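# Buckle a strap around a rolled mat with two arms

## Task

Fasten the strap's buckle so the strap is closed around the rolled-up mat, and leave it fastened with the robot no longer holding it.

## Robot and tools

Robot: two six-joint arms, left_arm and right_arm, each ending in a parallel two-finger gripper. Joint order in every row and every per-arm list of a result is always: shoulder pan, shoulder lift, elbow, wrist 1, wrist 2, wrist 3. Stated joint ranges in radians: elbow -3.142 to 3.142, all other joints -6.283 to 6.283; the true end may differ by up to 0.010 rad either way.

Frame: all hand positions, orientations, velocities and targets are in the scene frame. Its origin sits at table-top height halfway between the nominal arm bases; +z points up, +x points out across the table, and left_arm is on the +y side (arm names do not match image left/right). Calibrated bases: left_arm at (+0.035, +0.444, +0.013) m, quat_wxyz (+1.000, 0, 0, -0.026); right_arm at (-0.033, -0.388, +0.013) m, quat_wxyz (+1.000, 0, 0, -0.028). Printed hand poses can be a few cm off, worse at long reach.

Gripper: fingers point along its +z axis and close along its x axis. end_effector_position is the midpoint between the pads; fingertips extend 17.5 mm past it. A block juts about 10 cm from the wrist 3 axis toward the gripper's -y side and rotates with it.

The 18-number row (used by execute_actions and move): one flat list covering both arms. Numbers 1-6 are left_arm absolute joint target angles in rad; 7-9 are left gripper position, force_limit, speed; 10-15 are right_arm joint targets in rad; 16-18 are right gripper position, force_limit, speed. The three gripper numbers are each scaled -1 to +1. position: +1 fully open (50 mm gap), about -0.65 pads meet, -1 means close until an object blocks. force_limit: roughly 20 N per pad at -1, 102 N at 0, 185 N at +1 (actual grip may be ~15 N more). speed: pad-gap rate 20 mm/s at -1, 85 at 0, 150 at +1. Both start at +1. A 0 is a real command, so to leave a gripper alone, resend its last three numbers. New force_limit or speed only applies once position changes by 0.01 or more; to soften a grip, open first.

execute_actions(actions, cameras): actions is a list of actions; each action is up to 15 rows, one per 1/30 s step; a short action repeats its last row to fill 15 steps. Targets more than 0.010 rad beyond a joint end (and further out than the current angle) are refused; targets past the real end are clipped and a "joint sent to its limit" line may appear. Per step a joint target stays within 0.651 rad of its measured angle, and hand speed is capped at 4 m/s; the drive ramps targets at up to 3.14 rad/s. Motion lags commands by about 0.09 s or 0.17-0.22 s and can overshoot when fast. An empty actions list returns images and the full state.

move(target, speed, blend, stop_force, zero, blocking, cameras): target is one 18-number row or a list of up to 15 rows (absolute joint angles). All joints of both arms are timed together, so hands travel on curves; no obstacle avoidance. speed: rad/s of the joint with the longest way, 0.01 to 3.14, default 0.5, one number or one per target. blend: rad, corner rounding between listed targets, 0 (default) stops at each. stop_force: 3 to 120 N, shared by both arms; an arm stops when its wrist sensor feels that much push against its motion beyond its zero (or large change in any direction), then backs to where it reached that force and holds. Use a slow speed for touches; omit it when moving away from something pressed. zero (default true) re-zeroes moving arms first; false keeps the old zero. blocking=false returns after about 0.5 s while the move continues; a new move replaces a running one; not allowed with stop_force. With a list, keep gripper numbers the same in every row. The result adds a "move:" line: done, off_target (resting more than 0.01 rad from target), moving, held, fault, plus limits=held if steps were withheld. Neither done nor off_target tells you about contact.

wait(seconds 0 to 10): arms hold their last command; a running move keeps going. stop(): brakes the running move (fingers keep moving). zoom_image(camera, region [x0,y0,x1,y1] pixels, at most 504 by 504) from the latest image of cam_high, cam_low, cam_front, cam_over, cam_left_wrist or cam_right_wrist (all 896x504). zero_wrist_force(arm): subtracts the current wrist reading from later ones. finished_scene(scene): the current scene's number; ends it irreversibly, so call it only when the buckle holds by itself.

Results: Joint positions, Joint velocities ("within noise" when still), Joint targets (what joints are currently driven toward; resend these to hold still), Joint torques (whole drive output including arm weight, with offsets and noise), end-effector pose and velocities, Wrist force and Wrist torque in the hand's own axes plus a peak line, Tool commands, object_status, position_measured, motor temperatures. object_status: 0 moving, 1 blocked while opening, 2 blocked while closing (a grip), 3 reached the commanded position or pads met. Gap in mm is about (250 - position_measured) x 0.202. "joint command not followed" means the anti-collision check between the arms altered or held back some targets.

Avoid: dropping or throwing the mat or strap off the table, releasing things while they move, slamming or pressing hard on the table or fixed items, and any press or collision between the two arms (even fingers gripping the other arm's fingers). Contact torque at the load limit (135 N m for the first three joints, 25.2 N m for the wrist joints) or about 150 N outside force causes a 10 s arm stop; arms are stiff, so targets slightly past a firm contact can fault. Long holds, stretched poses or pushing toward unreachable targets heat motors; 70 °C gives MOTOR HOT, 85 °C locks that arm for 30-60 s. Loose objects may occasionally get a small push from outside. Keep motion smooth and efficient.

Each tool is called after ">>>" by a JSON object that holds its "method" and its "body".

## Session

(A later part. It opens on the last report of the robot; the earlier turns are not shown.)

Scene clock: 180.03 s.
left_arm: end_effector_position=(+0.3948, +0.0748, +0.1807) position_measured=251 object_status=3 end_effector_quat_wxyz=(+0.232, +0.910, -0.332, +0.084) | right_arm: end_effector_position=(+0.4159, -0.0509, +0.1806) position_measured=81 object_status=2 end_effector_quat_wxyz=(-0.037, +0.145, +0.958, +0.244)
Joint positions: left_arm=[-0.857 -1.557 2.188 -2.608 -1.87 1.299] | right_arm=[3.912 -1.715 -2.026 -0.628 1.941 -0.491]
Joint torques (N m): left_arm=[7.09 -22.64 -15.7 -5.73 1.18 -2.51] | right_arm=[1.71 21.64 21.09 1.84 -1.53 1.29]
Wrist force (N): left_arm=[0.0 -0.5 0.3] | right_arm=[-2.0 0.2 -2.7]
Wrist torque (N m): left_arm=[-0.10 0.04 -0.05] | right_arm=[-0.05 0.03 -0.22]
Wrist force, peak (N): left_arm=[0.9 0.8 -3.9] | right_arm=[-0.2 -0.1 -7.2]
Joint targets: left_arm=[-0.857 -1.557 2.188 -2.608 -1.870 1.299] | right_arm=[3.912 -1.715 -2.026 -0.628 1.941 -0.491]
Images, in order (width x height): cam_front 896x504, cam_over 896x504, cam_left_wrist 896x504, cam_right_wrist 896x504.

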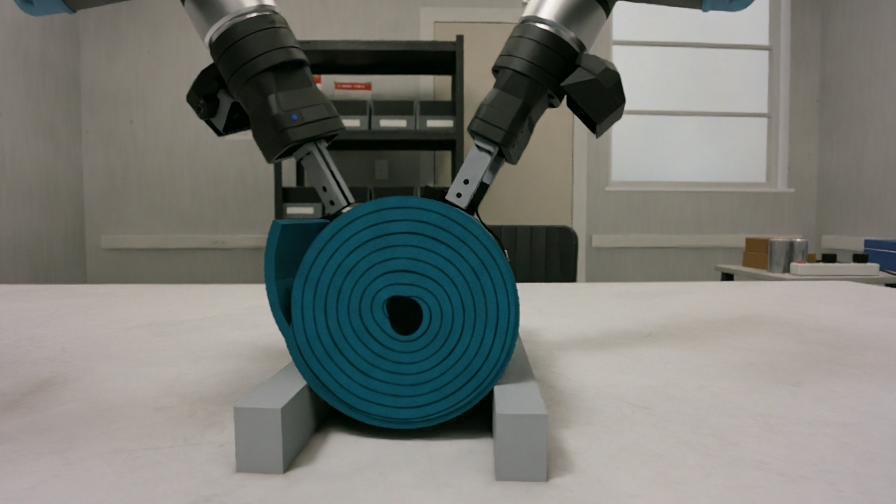

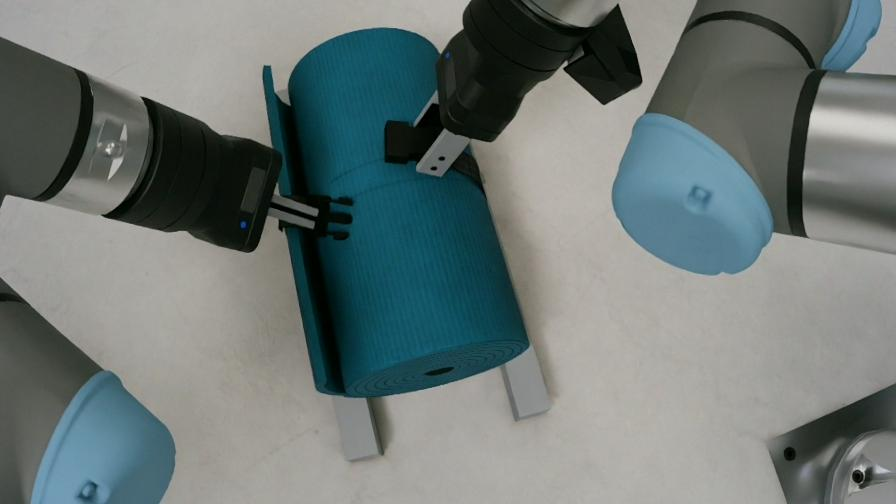

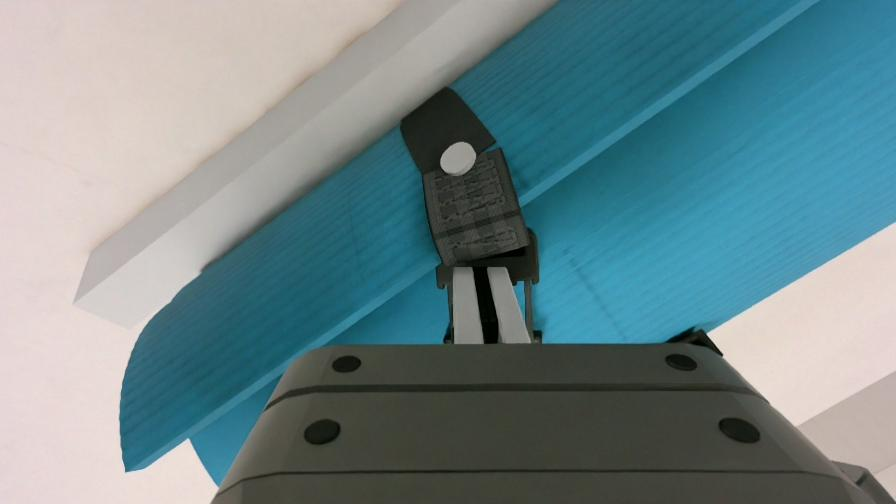

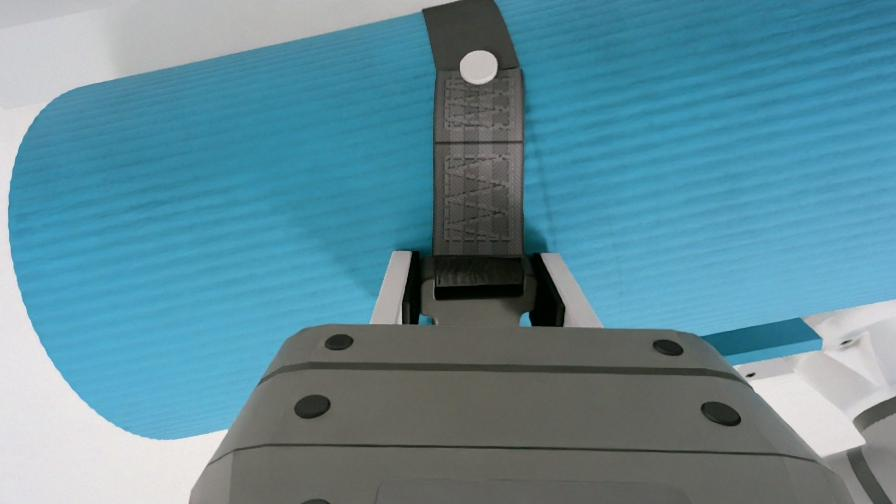

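>>> {"method": "move", "body": {"target": [[-0.839,-1.610,2.171,-2.532,-1.877,1.317,-1,-1,-1,3.912,-1.715,-2.026,-0.628,1.941,-0.491,-1,-1,-1],[-0.839,-1.610,2.171,-2.532,-1.877,1.317,0.57,-1,-1,3.912,-1.715,-2.026,-0.628,1.941,-0.491,-1,-1,-1]], "speed": 0.2}}

>>> {"method": "move", "body": {"target": [-0.870,-1.519,2.200,-2.662,-1.865,1.286,0.57,-1,-1,3.912,-1.715,-2.026,-0.628,1.941,-0.491,-1,-1,-1], "speed": 0.08, "stop_force": 20, "cameras": ["cam_left_wrist","cam_right_wrist","cam_over","cam_front"]}}

Scene clock: 204.70 s.
left_arm: end_effector_position=(+0.3947, +0.0868, +0.2025) position_measured=67 object_status=0 end_effector_quat_wxyz=(+0.232, +0.910, -0.332, +0.084) | right_arm: end_effector_position=(+0.4159, -0.0509, +0.1806) position_measured=81 object_status=2 end_effector_quat_wxyz=(-0.037, +0.145, +0.958, +0.244)
Joint positions: left_arm=[-0.839 -1.61 2.171 -2.532 -1.877 1.317] | right_arm=[3.912 -1.715 -2.026 -0.628 1.941 -0.491]
Joint torques (N m): left_arm=[-7.33 -14.32 -16.21 -1.98 1.07 -2.6] | right_arm=[-4.36 34.71 13.91 1.95 -1.44 1.27]
Wrist force (N): left_arm=[0.0 -0.6 0.4] | right_arm=[-2.1 0.3 -2.8]
Wrist torque (N m): left_arm=[-0.11 0.03 -0.12] | right_arm=[-0.05 0.04 -0.22]
Wrist force, peak (N): left_arm=[-0.4 -0.7 1.4] | right_arm=[-2.3 0.5 -2.8]
Joint targets: left_arm=[-0.839 -1.610 2.171 -2.532 -1.877 1.317] | right_arm=[3.912 -1.715 -2.026 -0.628 1.941 -0.491]
move: done

Scene clock: 206.80 s.
left_arm: end_effector_position=(+0.3948, +0.0737, +0.1791) position_measured=67 object_status=3 end_effector_quat_wxyz=(+0.232, +0.910, -0.332, +0.085) | right_arm: end_effector_position=(+0.4159, -0.0509, +0.1806) position_measured=81 object_status=2 end_effector_quat_wxyz=(-0.037, +0.145, +0.958, +0.244)
Joint positions: left_arm=[-0.859 -1.553 2.189 -2.614 -1.87 1.297] | right_arm=[3.912 -1.715 -2.026 -0.628 1.941 -0.491]
Joint torques (N m): left_arm=[8.94 -8.46 -20.5 -3.17 -0.37 2.42] | right_arm=[-4.73 34.46 13.61 3.11 -1.46 1.22]
Wrist force (N): left_arm=[3.1 7.6 -19.2] | right_arm=[-0.7 0.6 -1.6]
Wrist torque (N m): left_arm=[0.02 -0.37 -0.21] | right_arm=[-0.02 0.10 -0.23]
Wrist force, peak (N): left_arm=[4.0 12.6 -29.4] | right_arm=[-2.1 0.3 -2.9]
Joint targets: left_arm=[-0.859 -1.553 2.189 -2.614 -1.870 1.297] | right_arm=[3.912 -1.715 -2.026 -0.628 1.941 -0.491]
move: contact (left_arm); left_arm: the wrist 1 is farthest, 0.048 rad from its target
Images, in order (width x height): cam_front 896x504, cam_over 896x504, cam_left_wrist 896x504, cam_right_wrist 896x504.

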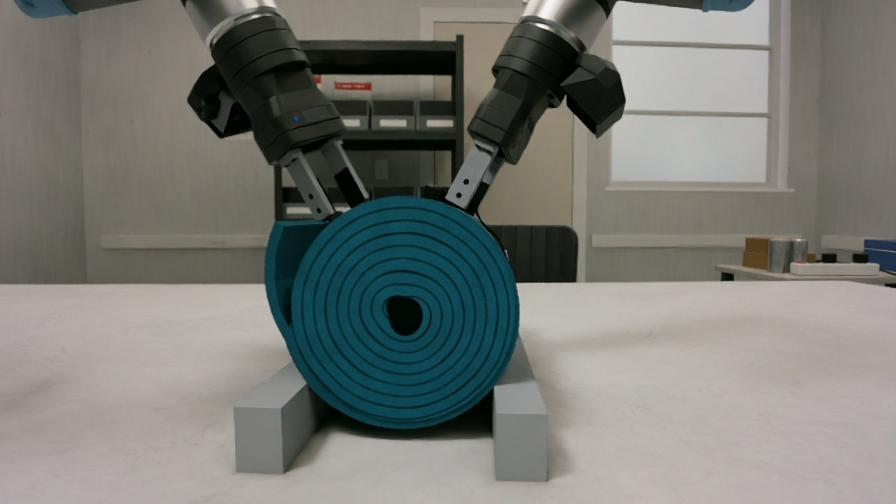

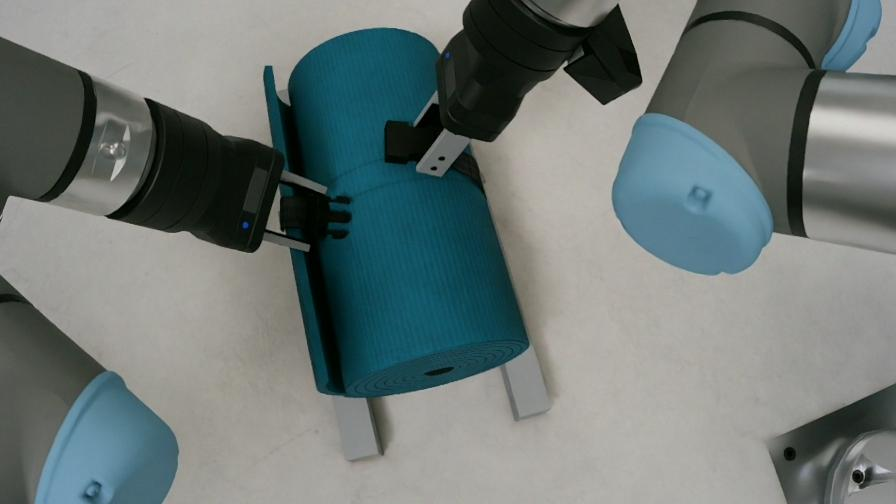

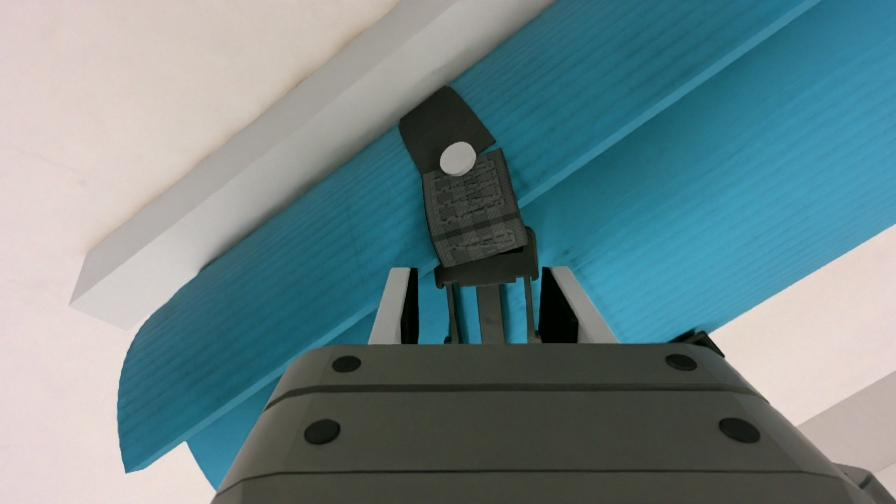

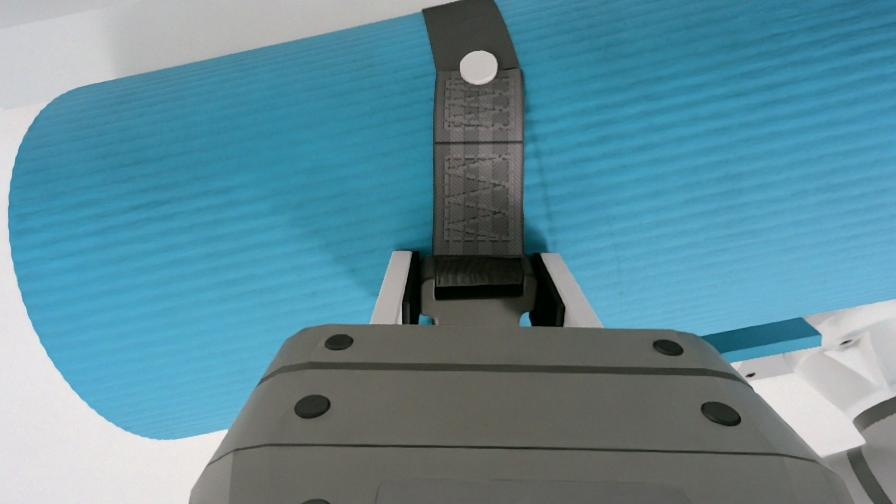

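>>> {"method": "zoom_image", "body": {"camera": "cam_left_wrist", "region": [340, 190, 640, 350]}}

>>> {"method": "zoom_image", "body": {"camera": "cam_over", "region": [230, 140, 390, 270]}}

>>> {"method": "zoom_image", "body": {"camera": "cam_front", "region": [260, 130, 520, 260]}}

Scaled by 1.680.

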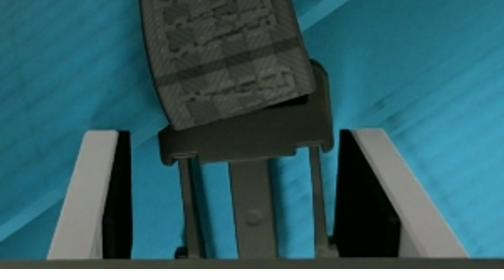

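Scaled by 3.150.

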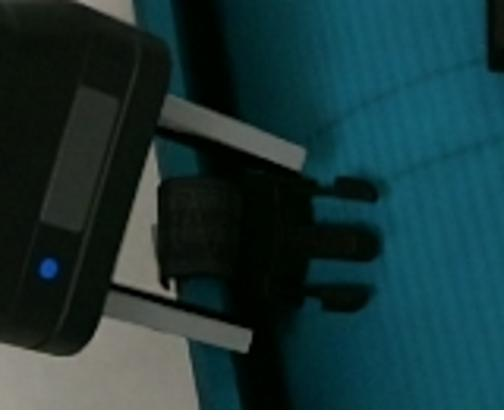

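Scaled by 1.938.

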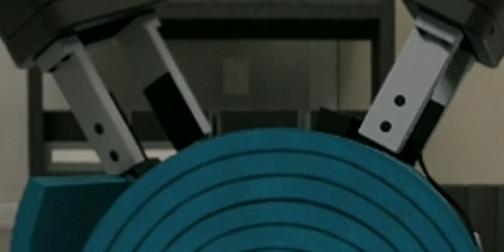

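>>> {"method": "move", "body": {"target": [[-0.839,-1.610,2.171,-2.532,-1.877,1.317,0.7,-1,-1,3.912,-1.715,-2.026,-0.628,1.941,-0.491,-1,-1,-1],[-0.788,-1.526,2.261,-2.8205,-1.9865,1.220,0.7,-1,-1,3.912,-1.715,-2.026,-0.628,1.941,-0.491,-1,-1,-1]], "speed": 0.25, "blend": [0.03,0]}}

>>> {"method": "move", "body": {"target": [-0.8226,-1.4373,2.2644,-2.9258,-1.9693,1.187,0.7,-1,-1,3.912,-1.715,-2.026,-0.628,1.941,-0.491,-1,-1,-1], "speed": 0.08, "stop_force": 15, "cameras": ["cam_left_wrist","cam_over","cam_front"]}}

Scene clock: 222.53 s.
left_arm: end_effector_position=(+0.3994, +0.0805, +0.1794) position_measured=48 object_status=3 end_effector_quat_wxyz=(+0.305, +0.905, -0.280, +0.094) | right_arm: end_effector_position=(+0.4159, -0.0509, +0.1806) position_measured=81 object_status=2 end_effector_quat_wxyz=(-0.037, +0.145, +0.958, +0.244)
Joint positions: left_arm=[-0.788 -1.526 2.261 -2.82 -1.987 1.22] | right_arm=[3.912 -1.715 -2.026 -0.628 1.941 -0.491]
Joint torques (N m): left_arm=[-8.03 -25.99 -21.86 -0.37 2.24 2.59] | right_arm=[-4.49 34.29 13.91 4.56 -1.39 1.2]
Wrist force (N): left_arm=[2.2 5.5 -11.0] | right_arm=[-0.7 0.3 -1.8]
Wrist torque (N m): left_arm=[-0.14 -0.16 -0.21] | right_arm=[-0.02 0.06 -0.22]
Wrist force, peak (N): left_arm=[3.1 7.9 -19.5] | right_arm=[-1.2 -0.6 -2.4]
Joint targets: left_arm=[-0.788 -1.526 2.261 -2.821 -1.986 1.220] | right_arm=[3.912 -1.715 -2.026 -0.628 1.941 -0.491]
move: done

Scene clock: 223.80 s.
left_arm: end_effector_position=(+0.3994, +0.0791, +0.1782) position_measured=48 object_status=3 end_effector_quat_wxyz=(+0.305, +0.905, -0.280, +0.094) | right_arm: end_effector_position=(+0.4159, -0.0509, +0.1806) position_measured=81 object_status=2 end_effector_quat_wxyz=(-0.037, +0.145, +0.958, +0.244)
Joint positions: left_arm=[-0.79 -1.521 2.261 -2.827 -1.986 1.218] | right_arm=[3.912 -1.715 -2.026 -0.628 1.941 -0.491]
Joint torques (N m): left_arm=[9.43 -24.34 -27.12 -5.99 -2.36 -0.44] | right_arm=[-4.19 34.46 13.61 4.56 -1.57 1.3]
Wrist force (N): left_arm=[0.5 -1.6 -0.4] | right_arm=[-0.7 -1.1 -2.1]
Wrist torque (N m): left_arm=[-0.23 0.04 -0.12] | right_arm=[-0.06 0.05 -0.20]
Wrist force, peak (N): left_arm=[5.3 22.8 -34.7] | right_arm=[-0.8 -0.9 -2.6]
Joint targets: left_arm=[-0.790 -1.521 2.261 -2.827 -1.986 1.218] | right_arm=[3.912 -1.715 -2.026 -0.628 1.941 -0.491]
move: contact (left_arm); left_arm: the wrist 1 is farthest, 0.099 rad from its target
Images, in order (width x height): cam_front 896x504, cam_over 896x504, cam_left_wrist 896x504.

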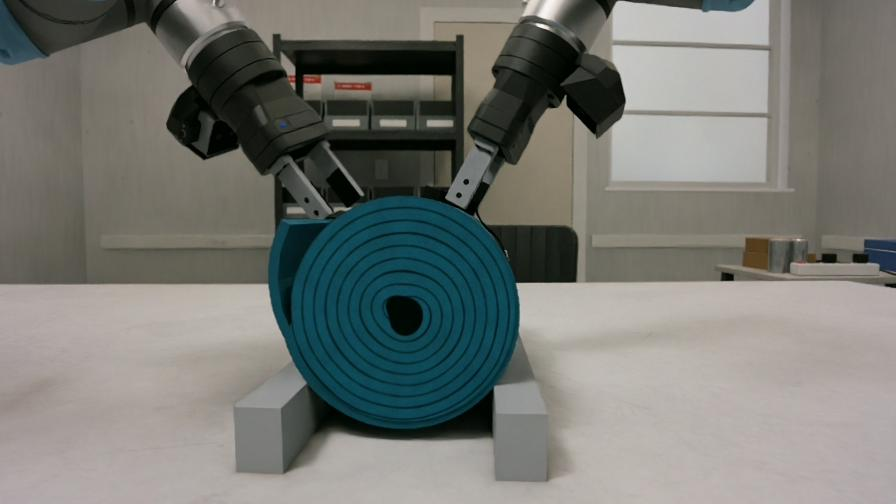

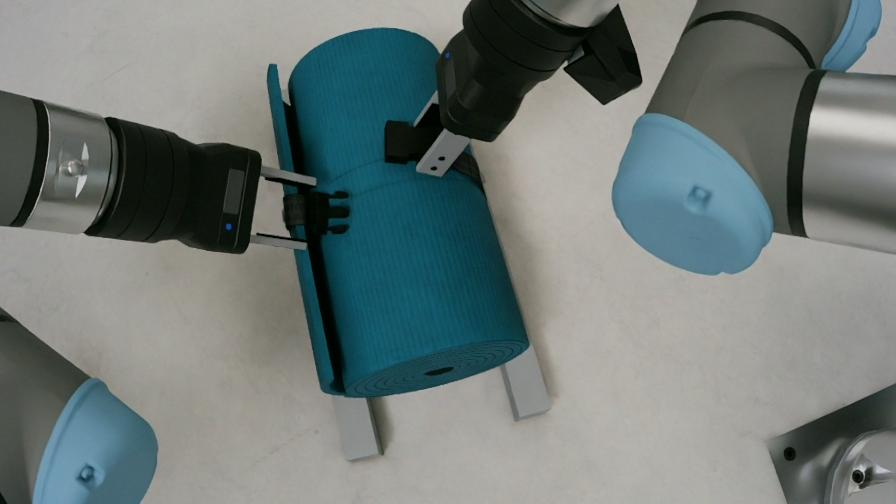

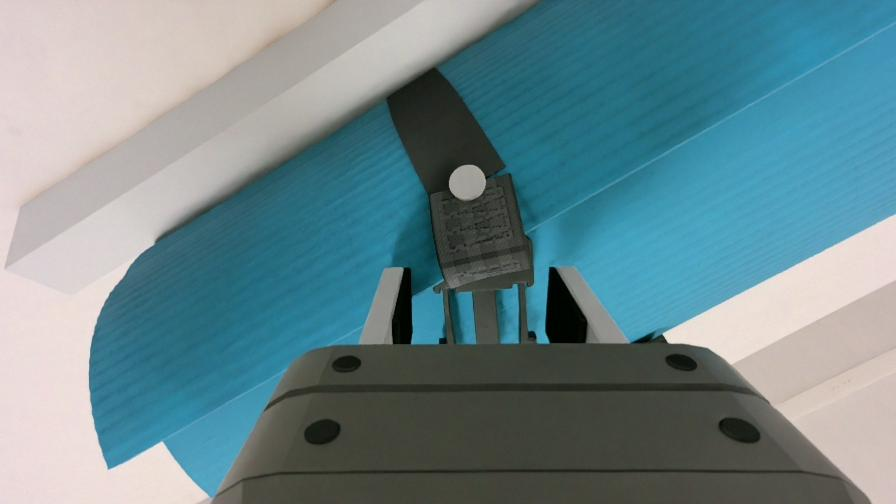

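>>> {"method": "move", "body": {"target": [-0.809,-1.535,2.257,-2.816,-1.976,1.200,0.6,-1,-1,3.912,-1.715,-2.026,-0.628,1.941,-0.491,-1,-1,-1], "speed": 0.15, "cameras": ["cam_left_wrist"]}}

>>> {"method": "move", "body": {"target": [-0.838,-1.459,2.260,-2.9054,-1.9614,1.173,0.6,-1,-1,3.912,-1.715,-2.026,-0.628,1.941,-0.491,-1,-1,-1], "speed": 0.08, "stop_force": 12, "cameras": ["cam_left_wrist","cam_over","cam_front"]}}

Scene clock: 238.03 s.
left_arm: end_effector_position=(+0.3944, +0.0733, +0.1844) position_measured=63 object_status=3 end_effector_quat_wxyz=(+0.305, +0.905, -0.280, +0.095) | right_arm: end_effector_position=(+0.4159, -0.0509, +0.1806) position_measured=81 object_status=2 end_effector_quat_wxyz=(-0.037, +0.145, +0.958, +0.244)
Joint positions: left_arm=[-0.809 -1.535 2.257 -2.816 -1.976 1.2] | right_arm=[3.912 -1.715 -2.026 -0.628 1.941 -0.491]
Joint torques (N m): left_arm=[8.79 -19.57 -22.57 -3.74 -1.17 1.52] | right_arm=[-4.85 34.07 13.87 4.55 -1.51 1.15]
Wrist force (N): left_arm=[-0.1 -1.6 0.3] | right_arm=[-0.8 -0.8 -2.5]
Wrist torque (N m): left_arm=[-0.24 0.06 -0.02] | right_arm=[-0.05 0.07 -0.21]
Wrist force, peak (N): left_arm=[-0.2 -2.3 0.1] | right_arm=[-0.8 -1.1 -2.4]
Joint targets: left_arm=[-0.809 -1.535 2.257 -2.816 -1.976 1.200] | right_arm=[3.912 -1.715 -2.026 -0.628 1.941 -0.491]
move: done
Images, in order (width x height): cam_left_wrist 896x504.

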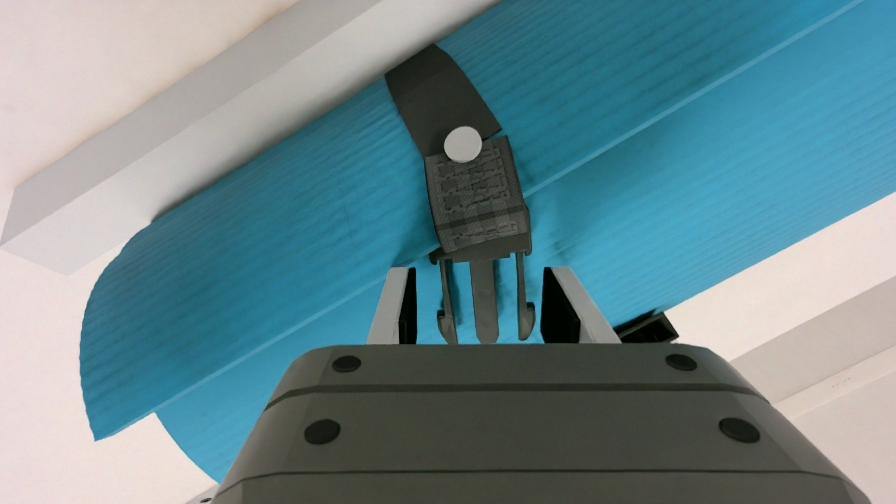

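Scene clock: 239.23 s.
left_arm: end_effector_position=(+0.3946, +0.0714, +0.1820) position_measured=63 object_status=3 end_effector_quat_wxyz=(+0.305, +0.905, -0.280, +0.095) | right_arm: end_effector_position=(+0.4159, -0.0509, +0.1806) position_measured=81 object_status=2 end_effector_quat_wxyz=(-0.037, +0.145, +0.958, +0.244)
Joint positions: left_arm=[-0.812 -1.527 2.257 -2.825 -1.975 1.197] | right_arm=[3.912 -1.715 -2.026 -0.628 1.941 -0.491]
Joint torques (N m): left_arm=[9.61 -9.01 -22.63 -3.93 -0.7 1.83] | right_arm=[-4.67 33.87 13.88 4.61 -1.41 1.18]
Wrist force (N): left_arm=[2.2 6.5 -11.0] | right_arm=[-0.7 -0.3 -1.5]
Wrist torque (N m): left_arm=[-0.11 -0.23 -0.27] | right_arm=[-0.04 0.09 -0.22]
Wrist force, peak (N): left_arm=[3.2 12.6 -18.6] | right_arm=[-0.7 -0.9 -2.4]
Joint targets: left_arm=[-0.812 -1.527 2.257 -2.825 -1.975 1.197] | right_arm=[3.912 -1.715 -2.026 -0.628 1.941 -0.491]
move: contact (left_arm); left_arm: the wrist 1 is farthest, 0.080 rad from its target
Images, in order (width x height): cam_front 896x504, cam_over 896x504, cam_left_wrist 896x504.

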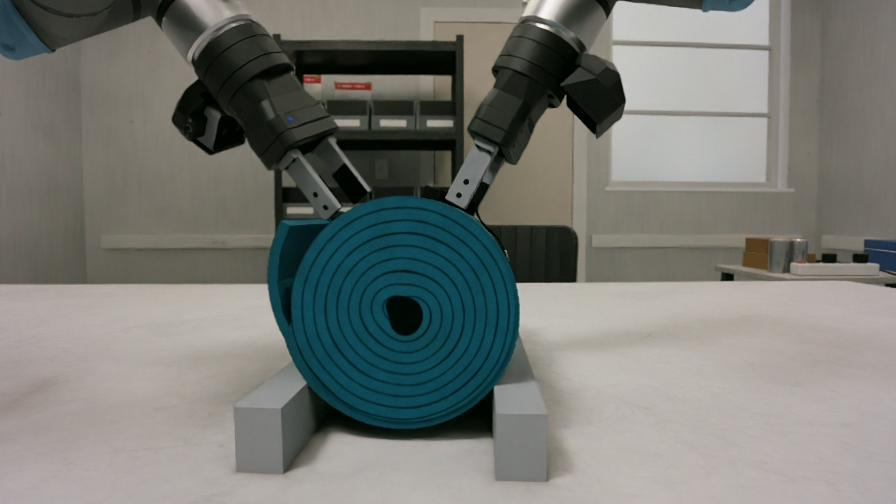

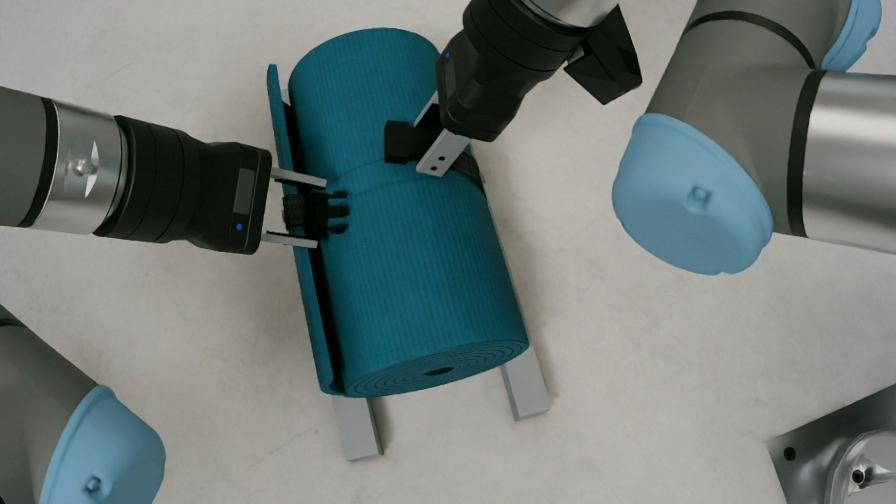

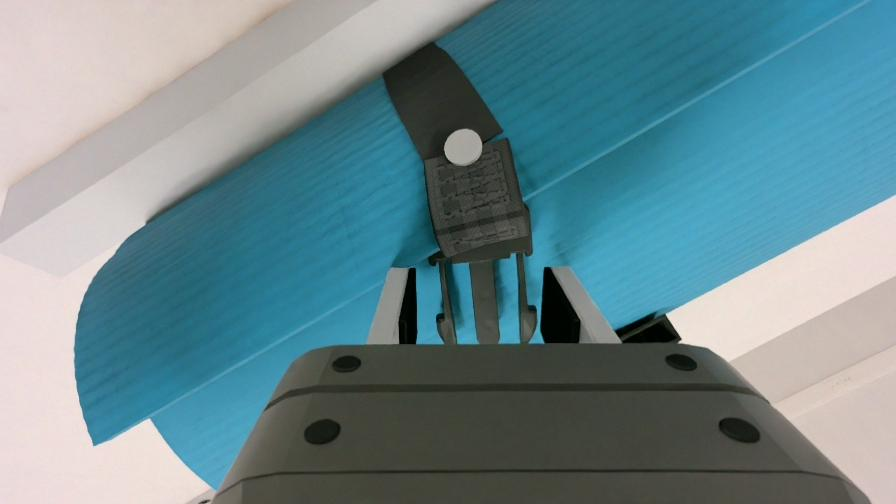

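>>> {"method": "move", "body": {"target": [[-0.790,-1.590,2.240,-2.750,-1.976,1.200,1,-1,-0.8,3.912,-1.715,-2.026,-0.628,1.941,-0.491,-1,-1,-1],[-0.762,-1.513,2.292,-2.945,-2.058,0.7045,1,-1,-0.8,3.912,-1.715,-2.026,-0.628,1.941,-0.491,-1,-1,-1]], "speed": 0.3, "blend": [0.05,0], "cameras": ["cam_left_wrist"]}}

>>> {"method": "move", "body": {"target": [-0.797,-1.436,2.289,-3.034,-2.038,0.672,1,-1,-0.8,3.912,-1.715,-2.026,-0.628,1.941,-0.491,-1,-1,-1], "speed": 0.08, "stop_force": 12, "cameras": ["cam_left_wrist","cam_over","cam_front"]}}

Scene clock: 284.43 s.
left_arm: end_effector_position=(+0.3973, +0.0778, +0.1902) position_measured=3 object_status=3 end_effector_quat_wxyz=(+0.366, +0.929, -0.046, +0.018) | right_arm: end_effector_position=(+0.4159, -0.0509, +0.1806) position_measured=81 object_status=2 end_effector_quat_wxyz=(-0.037, +0.145, +0.958, +0.244)
Joint positions: left_arm=[-0.762 -1.513 2.292 -2.945 -2.058 0.705] | right_arm=[3.912 -1.715 -2.026 -0.628 1.941 -0.491]
Joint torques (N m): left_arm=[-5.55 -32.73 -27.74 -1.37 1.04 0.39] | right_arm=[-4.61 33.95 13.94 4.67 -1.48 1.14]
Wrist force (N): left_arm=[-0.3 -1.7 1.1] | right_arm=[-0.7 -0.7 -2.3]
Wrist torque (N m): left_arm=[-0.23 0.12 -0.21] | right_arm=[-0.03 0.05 -0.20]
Wrist force, peak (N): left_arm=[2.4 6.6 -11.4] | right_arm=[-0.8 -1.0 -2.5]
Joint targets: left_arm=[-0.762 -1.513 2.292 -2.945 -2.058 0.704] | right_arm=[3.912 -1.715 -2.026 -0.628 1.941 -0.491]
move: done; blend cut to 0.0377 rad at target 1
Images, in order (width x height): cam_left_wrist 896x504.

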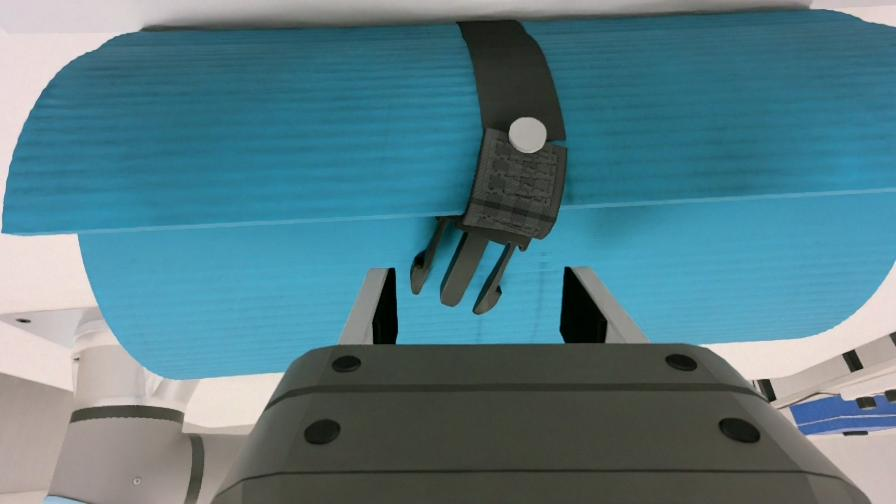

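Scene clock: 286.53 s.
left_arm: end_effector_position=(+0.3975, +0.0573, +0.1685) position_measured=3 object_status=3 end_effector_quat_wxyz=(+0.366, +0.929, -0.046, +0.018) | right_arm: end_effector_position=(+0.4159, -0.0509, +0.1806) position_measured=81 object_status=2 end_effector_quat_wxyz=(-0.037, +0.145, +0.958, +0.244)
Joint positions: left_arm=[-0.797 -1.436 2.289 -3.034 -2.038 0.672] | right_arm=[3.912 -1.715 -2.026 -0.628 1.941 -0.491]
Joint torques (N m): left_arm=[9.32 -35.65 -19.65 -1.23 -2.47 2.43] | right_arm=[-4.63 33.95 13.82 4.58 -1.37 1.07]
Wrist force (N): left_arm=[-0.3 -1.7 1.1] | right_arm=[-0.9 -1.0 -2.6]
Wrist torque (N m): left_arm=[-0.23 0.11 -0.10] | right_arm=[-0.07 0.09 -0.20]
Wrist force, peak (N): left_arm=[-0.4 -1.9 1.1] | right_arm=[-0.9 -1.0 -2.6]
Joint targets: left_arm=[-0.797 -1.436 2.289 -3.034 -2.038 0.672] | right_arm=[3.912 -1.715 -2.026 -0.628 1.941 -0.491]
move: done
Images, in order (width x height): cam_front 896x504, cam_over 896x504, cam_left_wrist 896x504.

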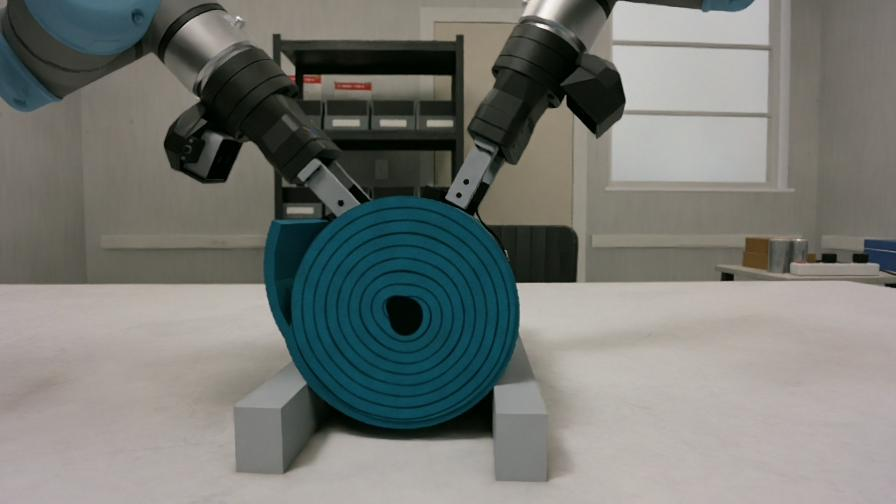

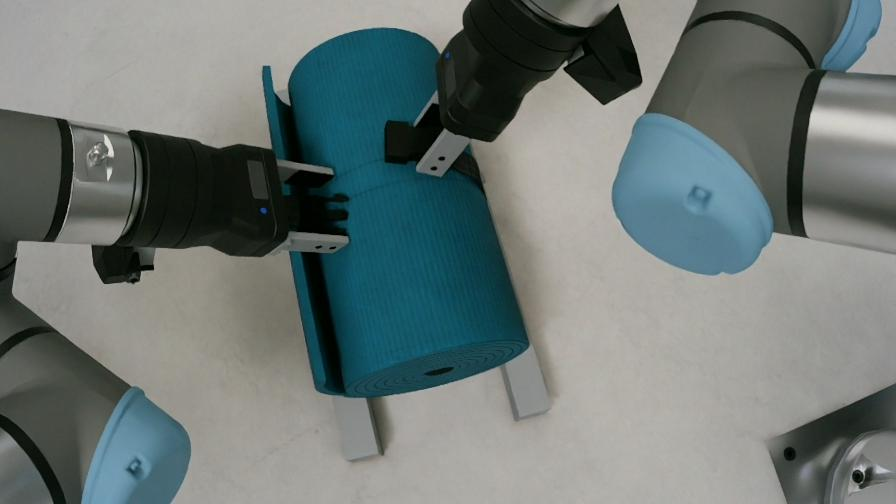

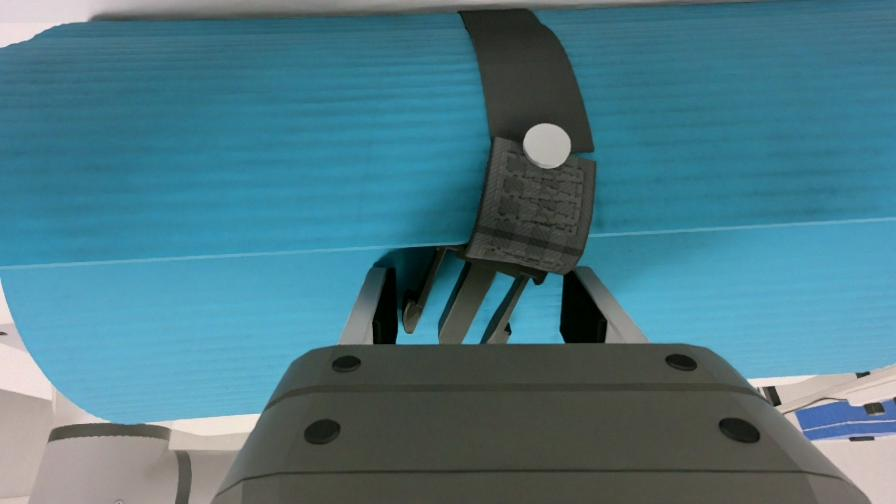

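>>> {"method": "move", "body": {"target": [-0.797,-1.405,2.275,-3.0505,-2.038,0.64,1,-1,-0.8,3.912,-1.715,-2.026,-0.628,1.941,-0.491,-1,-1,-1], "speed": 0.05, "stop_force": 10, "cameras": ["cam_left_wrist","cam_over","cam_front"]}}

Scene clock: 292.37 s.
left_arm: end_effector_position=(+0.3982, +0.0565, +0.1675) position_measured=3 object_status=3 end_effector_quat_wxyz=(+0.366, +0.929, -0.044, +0.017) | right_arm: end_effector_position=(+0.4159, -0.0509, +0.1806) position_measured=81 object_status=2 end_effector_quat_wxyz=(-0.037, +0.145, +0.958, +0.244)
Joint positions: left_arm=[-0.797 -1.432 2.287 -3.036 -2.038 0.668] | right_arm=[3.912 -1.715 -2.026 -0.628 1.941 -0.491]
Joint torques (N m): left_arm=[-8.73 -21.77 -12.55 -0.95 0.82 -2.31] | right_arm=[-5.01 34 14.07 4.63 -1.37 1.08]
Wrist force (N): left_arm=[-3.2 -1.2 -5.4] | right_arm=[0.3 1.0 -2.0]
Wrist torque (N m): left_arm=[-0.16 -0.06 -0.23] | right_arm=[-0.02 0.05 -0.24]
Wrist force, peak (N): left_arm=[-16.8 -7.9 -37.5] | right_arm=[-1.2 -1.4 -2.5]
Joint targets: left_arm=[-0.797 -1.432 2.287 -3.036 -2.038 0.668] | right_arm=[3.912 -1.715 -2.026 -0.628 1.941 -0.491]
move: contact (left_arm); left_arm: the wrist 3 is farthest, 0.028 rad from its target
Images, in order (width x height): cam_front 896x504, cam_over 896x504, cam_left_wrist 896x504.

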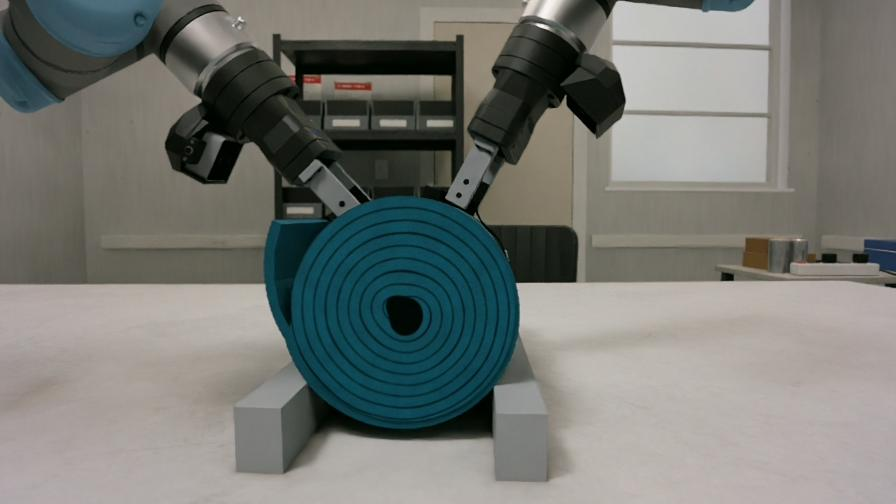

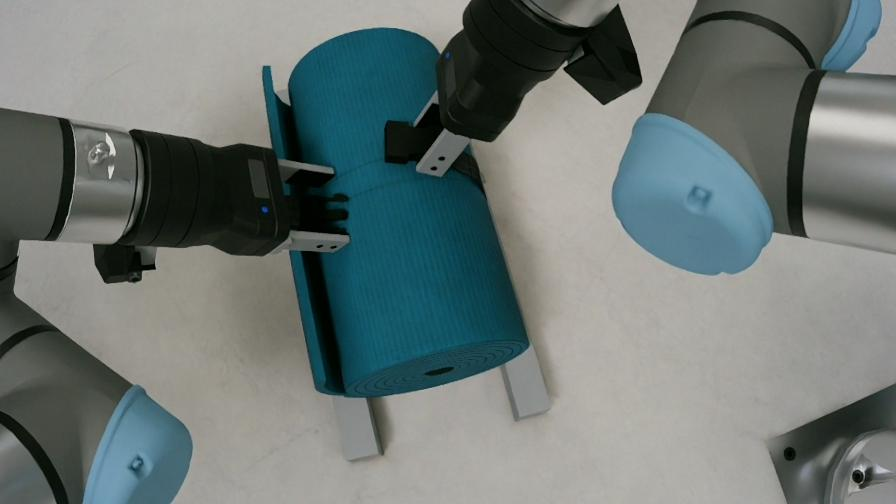

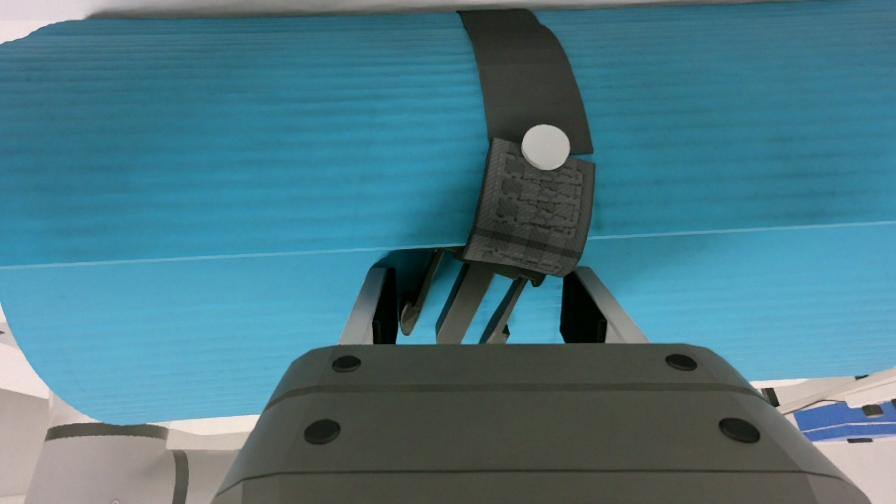

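>>> {"method": "execute_actions", "body": {"actions": [[[-0.797,-1.432,2.287,-3.036,-2.038,0.668,-1,-1,-1,3.912,-1.715,-2.026,-0.628,1.941,-0.491,-1,-1,-1]],[[-0.797,-1.432,2.287,-3.036,-2.038,0.668,-1,-1,-1,3.912,-1.715,-2.026,-0.628,1.941,-0.491,-1,-1,-1]]], "cameras": ["cam_left_wrist","cam_over","cam_front"]}}

Scene clock: 296.03 s.
left_arm: end_effector_position=(+0.3982, +0.0565, +0.1677) position_measured=122 object_status=2 end_effector_quat_wxyz=(+0.366, +0.929, -0.044, +0.018) | right_arm: end_effector_position=(+0.4159, -0.0509, +0.1806) position_measured=81 object_status=2 end_effector_quat_wxyz=(-0.037, +0.145, +0.958, +0.244)
Joint positions: left_arm=[-0.797 -1.432 2.287 -3.036 -2.038 0.668] | right_arm=[3.912 -1.715 -2.026 -0.628 1.941 -0.491]
Joint torques (N m): left_arm=[-4.12 -35.19 -24.84 -3.38 0.65 2.26] | right_arm=[-4.74 34.3 14.08 4.59 -1.34 1.02]
Wrist force (N): left_arm=[-0.4 -1.2 1.1] | right_arm=[0.3 1.3 -2.4]
Wrist torque (N m): left_arm=[-0.17 0.16 -0.21] | right_arm=[-0.03 0.08 -0.25]
Wrist force, peak (N): left_arm=[-4.1 -1.3 -5.8] | right_arm=[0.2 1.5 -2.5]
Joint targets: left_arm=[-0.797 -1.432 2.287 -3.036 -2.038 0.668] | right_arm=[3.912 -1.715 -2.026 -0.628 1.941 -0.491]
Images, in order (width x height): cam_front 896x504, cam_over 896x504, cam_left_wrist 896x504.

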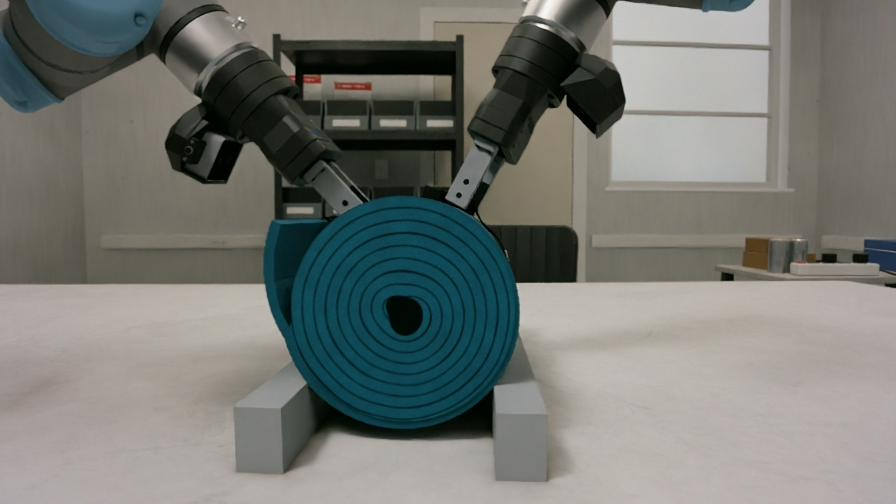

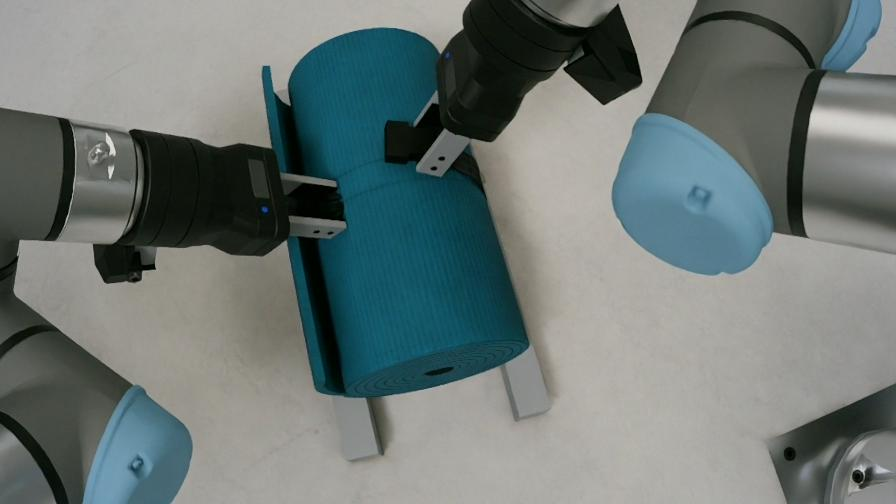

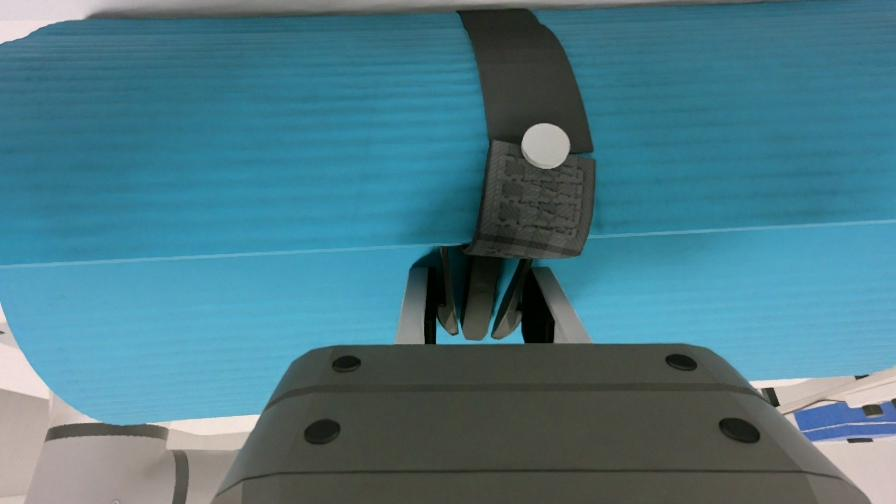

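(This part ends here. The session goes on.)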